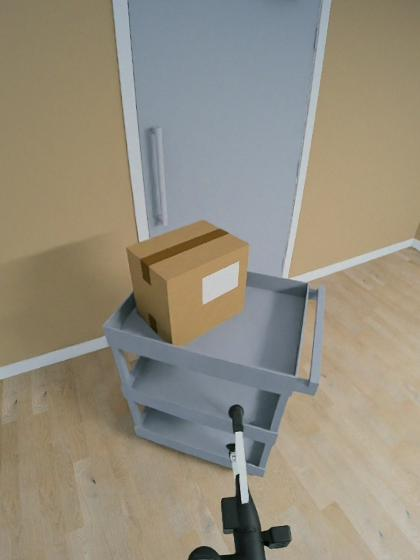

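{"op": "move", "data": {"blocking": false, "r2": {"base":{"translate_m":-0.15}}}}

{"op": "wait", "data": {"seconds": 1.5}}

{"op": "wait", "data": {"seconds": 0.5}}

{"op": "move", "data": {"blocking": false, "r2": {"base":{"strafe_m":-1.05},"pace":"fast"}}}

{"op": "wait", "data": {"seconds": 5}}

{"op": "move", "data": {"blocking": false, "r2": {"base":{"rotate_rad":1.19},"pace":"default"}}}

{"op": "wait", "data": {"seconds": 3, "cameras": ["r2_head_camera"]}}

Scene clock: 1474.13 s.
earlier move: r1 done
move: r2 moving
r1.base_odometry: x=+0.805 y=+2.486 heading=+2.647
r1.turned_by_wheels: +0.000
r1.turned_by_imu: -0.004
r1.base_tilt: forward=-1.6 right=+1.3
r1.lidar_m: 0.77 0.80 1.01 2.37 3.15 2.12 1.97 0.93 0.65 0.61 0.65 0.83
r1.base_status: done
r1.joint_positions: lift_m=+0.127 arm_m=+0.000 wrist_yaw_rad=+3.093 wrist_pitch_rad=+0.002 wrist_roll_rad=+0.000 gripper_m=+0.056
r1.joint_status: not commanded
r1.measured_speeds: all 0
r1.motor_effort: lift_m=+18(18) arm_m=+5(5) wheel_0=+0(1) wheel_1=+0(1) wheel_2=+0(0)
r1.servo_current: wrist_yaw_rad=59(65) wrist_pitch_rad=46(46) wrist_roll_rad=52(65) gripper_m=39(46)
r1.hand_pose: x=-0.1130 y=+0.1014 z=+0.3047 quat_wxyz=(+0.024, -0.001, +0.000, +1.000)
r1.wrist_depth_mm: - 138 - - - - - / - 138 - - - - - / 113 138 224 - - - - / 131 145 - - - - - / - 1983 - - - - - / 1098 1205 195 1205 187 1160 1118 / 854 750 750 798 788 768 820
r2.base_odometry: x=-0.432 y=-2.959 heading=-2.620
r2.turned_by_wheels: +0.000
r2.turned_by_imu: +0.001
r2.base_tilt: forward=-0.7 right=+0.1
r2.lidar_m: 0.66 0.83 1.75 1.46 1.44 1.55 2.40 4.17 4.25 3.39 3.31 0.64
r2.base_status: translate_m moving
r2.joint_positions: lift_m=+0.660 arm_m=+0.000 wrist_yaw_rad=-0.001 wrist_pitch_rad=+0.000 wrist_roll_rad=+1.571 gripper_m=+0.141
r2.joint_status: not commanded
r2.measured_speeds: translate_m=-0.123 strafe_m=-0.001 rotate_rad=+0.001 lift_m=+0.000 arm_m=+0.000 wrist_yaw_rad=+0.000 wrist_pitch_rad=+0.000 wrist_roll_rad=+0.000
r2.on_its_own: arm_m is slack since a limit_stop_at_tilt
r2.motor_effort: lift_m=+15(15) arm_m=+3(4) wheel_0=-8(10) wheel_1=-7(10) wheel_2=+12(12)
r2.servo_current: wrist_yaw_rad=39(59) wrist_pitch_rad=39(46) wrist_roll_rad=46(59) gripper_m=52(59)
r2.hand_pose: x=+0.4591 y=-0.0877 z=+0.8384 quat_wxyz=(+0.707, +0.707, +0.000, +0.000)
r2.wrist_depth_mm: - - - 353 - 1537 1160 / - - - 377 382 384 382 / 1661 - - 399 - - 407 / - - 699 424 - - 430 / - - 634 452 - - 455 / - 185 554 473 183 202 492 / - - 634 - - 741 798
pictures: none

Scene clock: 1475.47 s.
earlier move: r2 done
r1.base_odometry: x=+0.805 y=+2.486 heading=+2.647
r1.turned_by_wheels: +0.000
r1.turned_by_imu: +0.000
r1.base_tilt: forward=-1.6 right=+1.3
r1.lidar_m: 0.76 0.80 1.03 2.37 3.16 2.13 1.98 0.97 0.66 0.61 0.63 0.83
r1.base_status: done
r1.joint_positions: lift_m=+0.127 arm_m=+0.000 wrist_yaw_rad=+3.093 wrist_pitch_rad=+0.002 wrist_roll_rad=+0.000 gripper_m=+0.056
r1.joint_status: not commanded
r1.measured_speeds: all 0
r1.motor_effort: lift_m=+18(18) arm_m=+5(5) wheel_0=+0(1) wheel_1=+0(1) wheel_2=+0(0)
r1.servo_current: wrist_yaw_rad=52(65) wrist_pitch_rad=39(46) wrist_roll_rad=39(85) gripper_m=46(46)
r1.hand_pose: x=-0.1130 y=+0.1014 z=+0.3047 quat_wxyz=(+0.024, -0.001, +0.000, +1.000)
r1.wrist_depth_mm: - 138 - - - - - / - 137 - - - - - / 112 138 224 - - - - / 131 145 - - - - - / - 1983 - - - - - / 1078 1205 193 1182 187 1138 1118 / 854 750 750 798 788 788 820
r2.base_odometry: x=-0.329 y=-2.900 heading=-2.620
r2.turned_by_wheels: +0.000
r2.turned_by_imu: +0.000
r2.base_tilt: forward=-0.7 right=+0.1
r2.lidar_m: 0.76 0.97 1.80 1.42 1.37 1.52 2.29 4.05 4.31 3.42 3.36 0.76
r2.base_status: done
r2.joint_positions: lift_m=+0.660 arm_m=+0.000 wrist_yaw_rad=-0.001 wrist_pitch_rad=+0.000 wrist_roll_rad=+1.571 gripper_m=+0.141
r2.joint_status: not commanded
r2.measured_speeds: all 0
r2.on_its_own: arm_m is slack since a limit_stop_at_tilt
r2.motor_effort: lift_m=+15(15) arm_m=+4(4) wheel_0=-2(10) wheel_1=-4(10) wheel_2=+4(13)
r2.servo_current: wrist_yaw_rad=59(59) wrist_pitch_rad=46(46) wrist_roll_rad=46(59) gripper_m=52(59)
r2.hand_pose: x=+0.4591 y=-0.0877 z=+0.8384 quat_wxyz=(+0.707, +0.707, +0.000, +0.000)
r2.wrist_depth_mm: - - - - - 1618 1138 / - - - 496 - 931 1042 / - - - 512 508 517 512 / - - 820 544 - 554 - / - - 741 591 - - - / - 185 699 597 187 186 960 / - - - - - - 1182
wait: 1.33 of 1.5 s (r2 has come to rest)
pictures: none

Scene clock: 1475.97 s.
r1.base_odometry: x=+0.805 y=+2.486 heading=+2.647
r1.turned_by_wheels: +0.000
r1.turned_by_imu: +0.000
r1.base_tilt: forward=-1.6 right=+1.3
r1.lidar_m: 0.78 0.79 1.03 2.38 3.14 2.16 1.97 0.95 0.67 0.62 0.63 0.83
r1.base_status: done
r1.joint_positions: lift_m=+0.127 arm_m=+0.000 wrist_yaw_rad=+3.093 wrist_pitch_rad=+0.002 wrist_roll_rad=+0.000 gripper_m=+0.056
r1.joint_status: not commanded
r1.measured_speeds: all 0
r1.motor_effort: lift_m=+18(18) arm_m=+5(5) wheel_0=+0(1) wheel_1=+0(1) wheel_2=+0(0)
r1.servo_current: wrist_yaw_rad=59(65) wrist_pitch_rad=39(46) wrist_roll_rad=33(85) gripper_m=39(46)
r1.hand_pose: x=-0.1130 y=+0.1014 z=+0.3047 quat_wxyz=(+0.024, -0.001, +0.000, +1.000)
r1.wrist_depth_mm: - 137 - - - - - / - 138 - - - - - / 112 138 224 - - - - / 130 145 - - - - - / - 1921 - - - - - / 1098 1205 194 1205 188 1160 1138 / 842 750 750 809 798 778 820
r2.base_odometry: x=-0.329 y=-2.900 heading=-2.620
r2.turned_by_wheels: +0.000
r2.turned_by_imu: +0.000
r2.base_tilt: forward=-0.7 right=+0.1
r2.lidar_m: 0.77 0.98 1.78 1.39 1.39 1.49 2.28 4.06 4.31 3.42 3.35 0.75
r2.base_status: done
r2.joint_positions: lift_m=+0.660 arm_m=+0.000 wrist_yaw_rad=-0.001 wrist_pitch_rad=+0.000 wrist_roll_rad=+1.571 gripper_m=+0.141
r2.joint_status: not commanded
r2.measured_speeds: all 0
r2.on_its_own: arm_m is slack since a limit_stop_at_tilt
r2.motor_effort: lift_m=+15(15) arm_m=+4(4) wheel_0=-2(10) wheel_1=-4(10) wheel_2=+4(13)
r2.servo_current: wrist_yaw_rad=46(59) wrist_pitch_rad=33(46) wrist_roll_rad=52(59) gripper_m=52(59)
r2.hand_pose: x=+0.4591 y=-0.0877 z=+0.8384 quat_wxyz=(+0.707, +0.707, +0.000, +0.000)
r2.wrist_depth_mm: - - - - - 1618 1160 / - - - 504 - 917 1025 / - - - 512 504 508 512 / - - 809 544 - 554 - / - - 750 591 - - - / - 185 691 609 187 186 991 / - - - - - - 1182
wait: 0.50 s; at rest by 0.27 s
pictures: none

Scene clock: 1476.47 s.
move: r2 moving
r1: as last shown
r2.base_odometry: x=-0.357 y=-2.852 heading=-2.621
r2.turned_by_wheels: +0.000
r2.turned_by_imu: +0.000
r2.base_tilt: forward=-0.7 right=+0.1
r2.lidar_m: 0.75 0.95 1.85 1.46 1.42 1.53 2.40 4.05 4.28 3.36 3.30 0.75
r2.base_status: strafe_m moving
r2.joint_positions: lift_m=+0.660 arm_m=+0.000 wrist_yaw_rad=-0.001 wrist_pitch_rad=+0.000 wrist_roll_rad=+1.571 gripper_m=+0.141
r2.joint_status: not commanded
r2.measured_speeds: translate_m=+0.000 strafe_m=-0.217 rotate_rad=-0.002 lift_m=+0.000 arm_m=+0.000 wrist_yaw_rad=+0.000 wrist_pitch_rad=+0.000 wrist_roll_rad=+0.000
r2.on_its_own: arm_m is slack since a limit_stop_at_tilt
r2.motor_effort: lift_m=+15(15) arm_m=+3(4) wheel_0=+12(14) wheel_1=-13(14) wheel_2=-1(3)
r2.servo_current: wrist_yaw_rad=52(59) wrist_pitch_rad=39(46) wrist_roll_rad=46(59) gripper_m=59(59)
r2.hand_pose: x=+0.4591 y=-0.0877 z=+0.8384 quat_wxyz=(+0.707, +0.707, +0.000, +0.000)
r2.wrist_depth_mm: - - - - - 1618 1118 / - - - - - 1537 1160 / - - - 500 508 508 500 / - - 831 525 - 535 - / - - 759 569 - 554 - / - 185 676 585 183 188 - / - - 715 - - - 917
pictures: none

Scene clock: 1479.80 s.
earlier move: r2 done
r1.base_odometry: x=+0.805 y=+2.486 heading=+2.647
r1.turned_by_wheels: +0.000
r1.turned_by_imu: +0.000
r1.base_tilt: forward=-1.6 right=+1.3
r1.lidar_m: 0.76 0.78 1.03 2.34 3.17 2.14 1.99 0.97 0.65 0.61 0.65 0.83
r1.base_status: not commanded
r1.joint_positions: lift_m=+0.127 arm_m=+0.000 wrist_yaw_rad=+3.093 wrist_pitch_rad=+0.002 wrist_roll_rad=+0.000 gripper_m=+0.056
r1.joint_status: not commanded
r1.measured_speeds: all 0
r1.motor_effort: lift_m=+18(18) arm_m=+5(5) wheel_0=+0(1) wheel_1=+0(1) wheel_2=+0(0)
r1.servo_current: wrist_yaw_rad=46(72) wrist_pitch_rad=39(52) wrist_roll_rad=33(78) gripper_m=39(52)
r1.hand_pose: x=-0.1130 y=+0.1014 z=+0.3047 quat_wxyz=(+0.024, -0.001, +0.000, +1.000)
r1.wrist_depth_mm: - 137 - - - - - / - 137 - - - - - / 112 138 224 - - - - / 131 145 - - - - - / - 1983 - - - - - / 1098 1182 194 1205 187 1138 1138 / 831 750 750 809 778 778 820
r2.base_odometry: x=-0.852 y=-1.989 heading=-2.621
r2.turned_by_wheels: +0.000
r2.turned_by_imu: -0.001
r2.base_tilt: forward=-0.7 right=+0.1
r2.lidar_m: 2.20 1.04 1.04 2.38 2.35 2.56 3.69 3.62 3.07 2.45 2.40 2.59
r2.base_status: done
r2.joint_positions: lift_m=+0.660 arm_m=+0.000 wrist_yaw_rad=-0.001 wrist_pitch_rad=+0.000 wrist_roll_rad=+1.571 gripper_m=+0.141
r2.joint_status: not commanded
r2.measured_speeds: all 0
r2.on_its_own: arm_m is slack since a limit_stop_at_tilt
r2.motor_effort: lift_m=+15(15) arm_m=+3(4) wheel_0=-2(16) wheel_1=+1(14) wheel_2=+0(3)
r2.servo_current: wrist_yaw_rad=52(65) wrist_pitch_rad=39(46) wrist_roll_rad=46(59) gripper_m=59(59)
r2.hand_pose: x=+0.4591 y=-0.0877 z=+0.8384 quat_wxyz=(+0.707, +0.707, +0.000, +0.000)
r2.wrist_depth_mm: - - - - - 1618 1118 / - - - - - 1661 1160 / - - - - - 1708 1160 / - - - - - 1661 1182 / - - - - - 1576 1160 / - 191 178 158 183 1430 1160 / - 1756 - - - 1576 1160
wait: 3.33 of 5 s (r2 has come to rest)
pictures: none

Scene clock: 1480.30 s.
move: r2 moving
r1: as last shown
r2.base_odometry: x=-0.852 y=-1.989 heading=-2.369
r2.turned_by_wheels: +0.252
r2.turned_by_imu: +0.244
r2.base_tilt: forward=-0.7 right=+0.1
r2.lidar_m: 1.23 1.01 2.59 2.35 2.36 2.90 3.66 3.69 2.66 2.39 2.43 2.36
r2.base_status: rotate_rad moving
r2.joint_positions: lift_m=+0.660 arm_m=+0.000 wrist_yaw_rad=-0.001 wrist_pitch_rad=+0.000 wrist_roll_rad=+1.571 gripper_m=+0.141
r2.joint_status: not commanded
r2.measured_speeds: translate_m=+0.000 strafe_m=+0.001 rotate_rad=+0.976 lift_m=+0.000 arm_m=+0.000 wrist_yaw_rad=+0.000 wrist_pitch_rad=+0.000 wrist_roll_rad=+0.000
r2.on_its_own: arm_m is slack since a limit_stop_at_tilt
r2.motor_effort: lift_m=+15(15) arm_m=+3(4) wheel_0=-7(12) wheel_1=-9(11) wheel_2=-12(12)
r2.servo_current: wrist_yaw_rad=46(52) wrist_pitch_rad=39(46) wrist_roll_rad=33(52) gripper_m=46(52)
r2.hand_pose: x=+0.4591 y=-0.0877 z=+0.8384 quat_wxyz=(+0.707, +0.707, +0.000, +0.000)
r2.wrist_depth_mm: - - - - - 1618 1138 / - - - - - 1661 1138 / - - - - - 1661 1160 / - - - - - 1576 1182 / - 1921 - - - 1499 1182 / - 184 177 158 182 1397 1160 / - - - - - 1576 1118
pictures: none

Scene clock: 1481.63 s.
earlier move: r2 done
r1.base_odometry: x=+0.805 y=+2.486 heading=+2.647
r1.turned_by_wheels: +0.000
r1.turned_by_imu: +0.000
r1.base_tilt: forward=-1.6 right=+1.3
r1.lidar_m: 0.76 0.80 1.03 2.37 3.16 2.14 1.99 0.97 0.66 0.61 0.63 0.81
r1.base_status: not commanded
r1.joint_positions: lift_m=+0.127 arm_m=+0.000 wrist_yaw_rad=+3.093 wrist_pitch_rad=+0.002 wrist_roll_rad=+0.000 gripper_m=+0.056
r1.joint_status: not commanded
r1.measured_speeds: all 0
r1.motor_effort: lift_m=+18(18) arm_m=+5(5) wheel_0=+0(1) wheel_1=+0(1) wheel_2=+0(0)
r1.servo_current: wrist_yaw_rad=46(78) wrist_pitch_rad=46(52) wrist_roll_rad=46(59) gripper_m=46(46)
r1.hand_pose: x=-0.1130 y=+0.1014 z=+0.3047 quat_wxyz=(+0.024, -0.001, +0.000, +1.000)
r1.wrist_depth_mm: - 137 - - - - - / - 138 - - - - - / 113 138 224 - - - - / 131 145 - - - - - / - 1983 - - - - - / 1098 1205 193 1182 187 1182 1138 / 842 768 759 798 798 759 820
r2.base_odometry: x=-0.852 y=-1.989 heading=-1.431
r2.turned_by_wheels: +0.938
r2.turned_by_imu: +0.913
r2.base_tilt: forward=-0.7 right=+0.1
r2.lidar_m: 1.41 2.36 2.35 2.69 3.66 3.65 2.83 2.41 2.40 2.53 2.16 1.01
r2.base_status: done
r2.joint_positions: lift_m=+0.660 arm_m=+0.000 wrist_yaw_rad=-0.001 wrist_pitch_rad=+0.000 wrist_roll_rad=+1.571 gripper_m=+0.141
r2.joint_status: not commanded
r2.measured_speeds: all 0
r2.on_its_own: arm_m is slack since a limit_stop_at_tilt
r2.motor_effort: lift_m=+15(15) arm_m=+3(4) wheel_0=-4(12) wheel_1=-2(11) wheel_2=-6(13)
r2.servo_current: wrist_yaw_rad=52(59) wrist_pitch_rad=39(46) wrist_roll_rad=33(52) gripper_m=52(59)
r2.hand_pose: x=+0.4591 y=-0.0877 z=+0.8384 quat_wxyz=(+0.707, +0.707, +0.000, +0.000)
r2.wrist_depth_mm: - - 1025 759 - - - / - - - 1078 - 1281 - / - - - - - 1661 1160 / - - - - - 1756 1182 / - - - - - 1576 1182 / - - - - - 1397 1160 / - - - - - 1808 1182
wait: 1.33 of 3 s (r2 has come to rest)
Images, in order (width x height): r2_head_camera 420x560.

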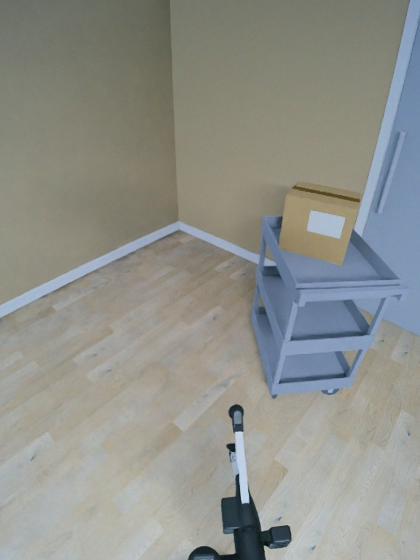

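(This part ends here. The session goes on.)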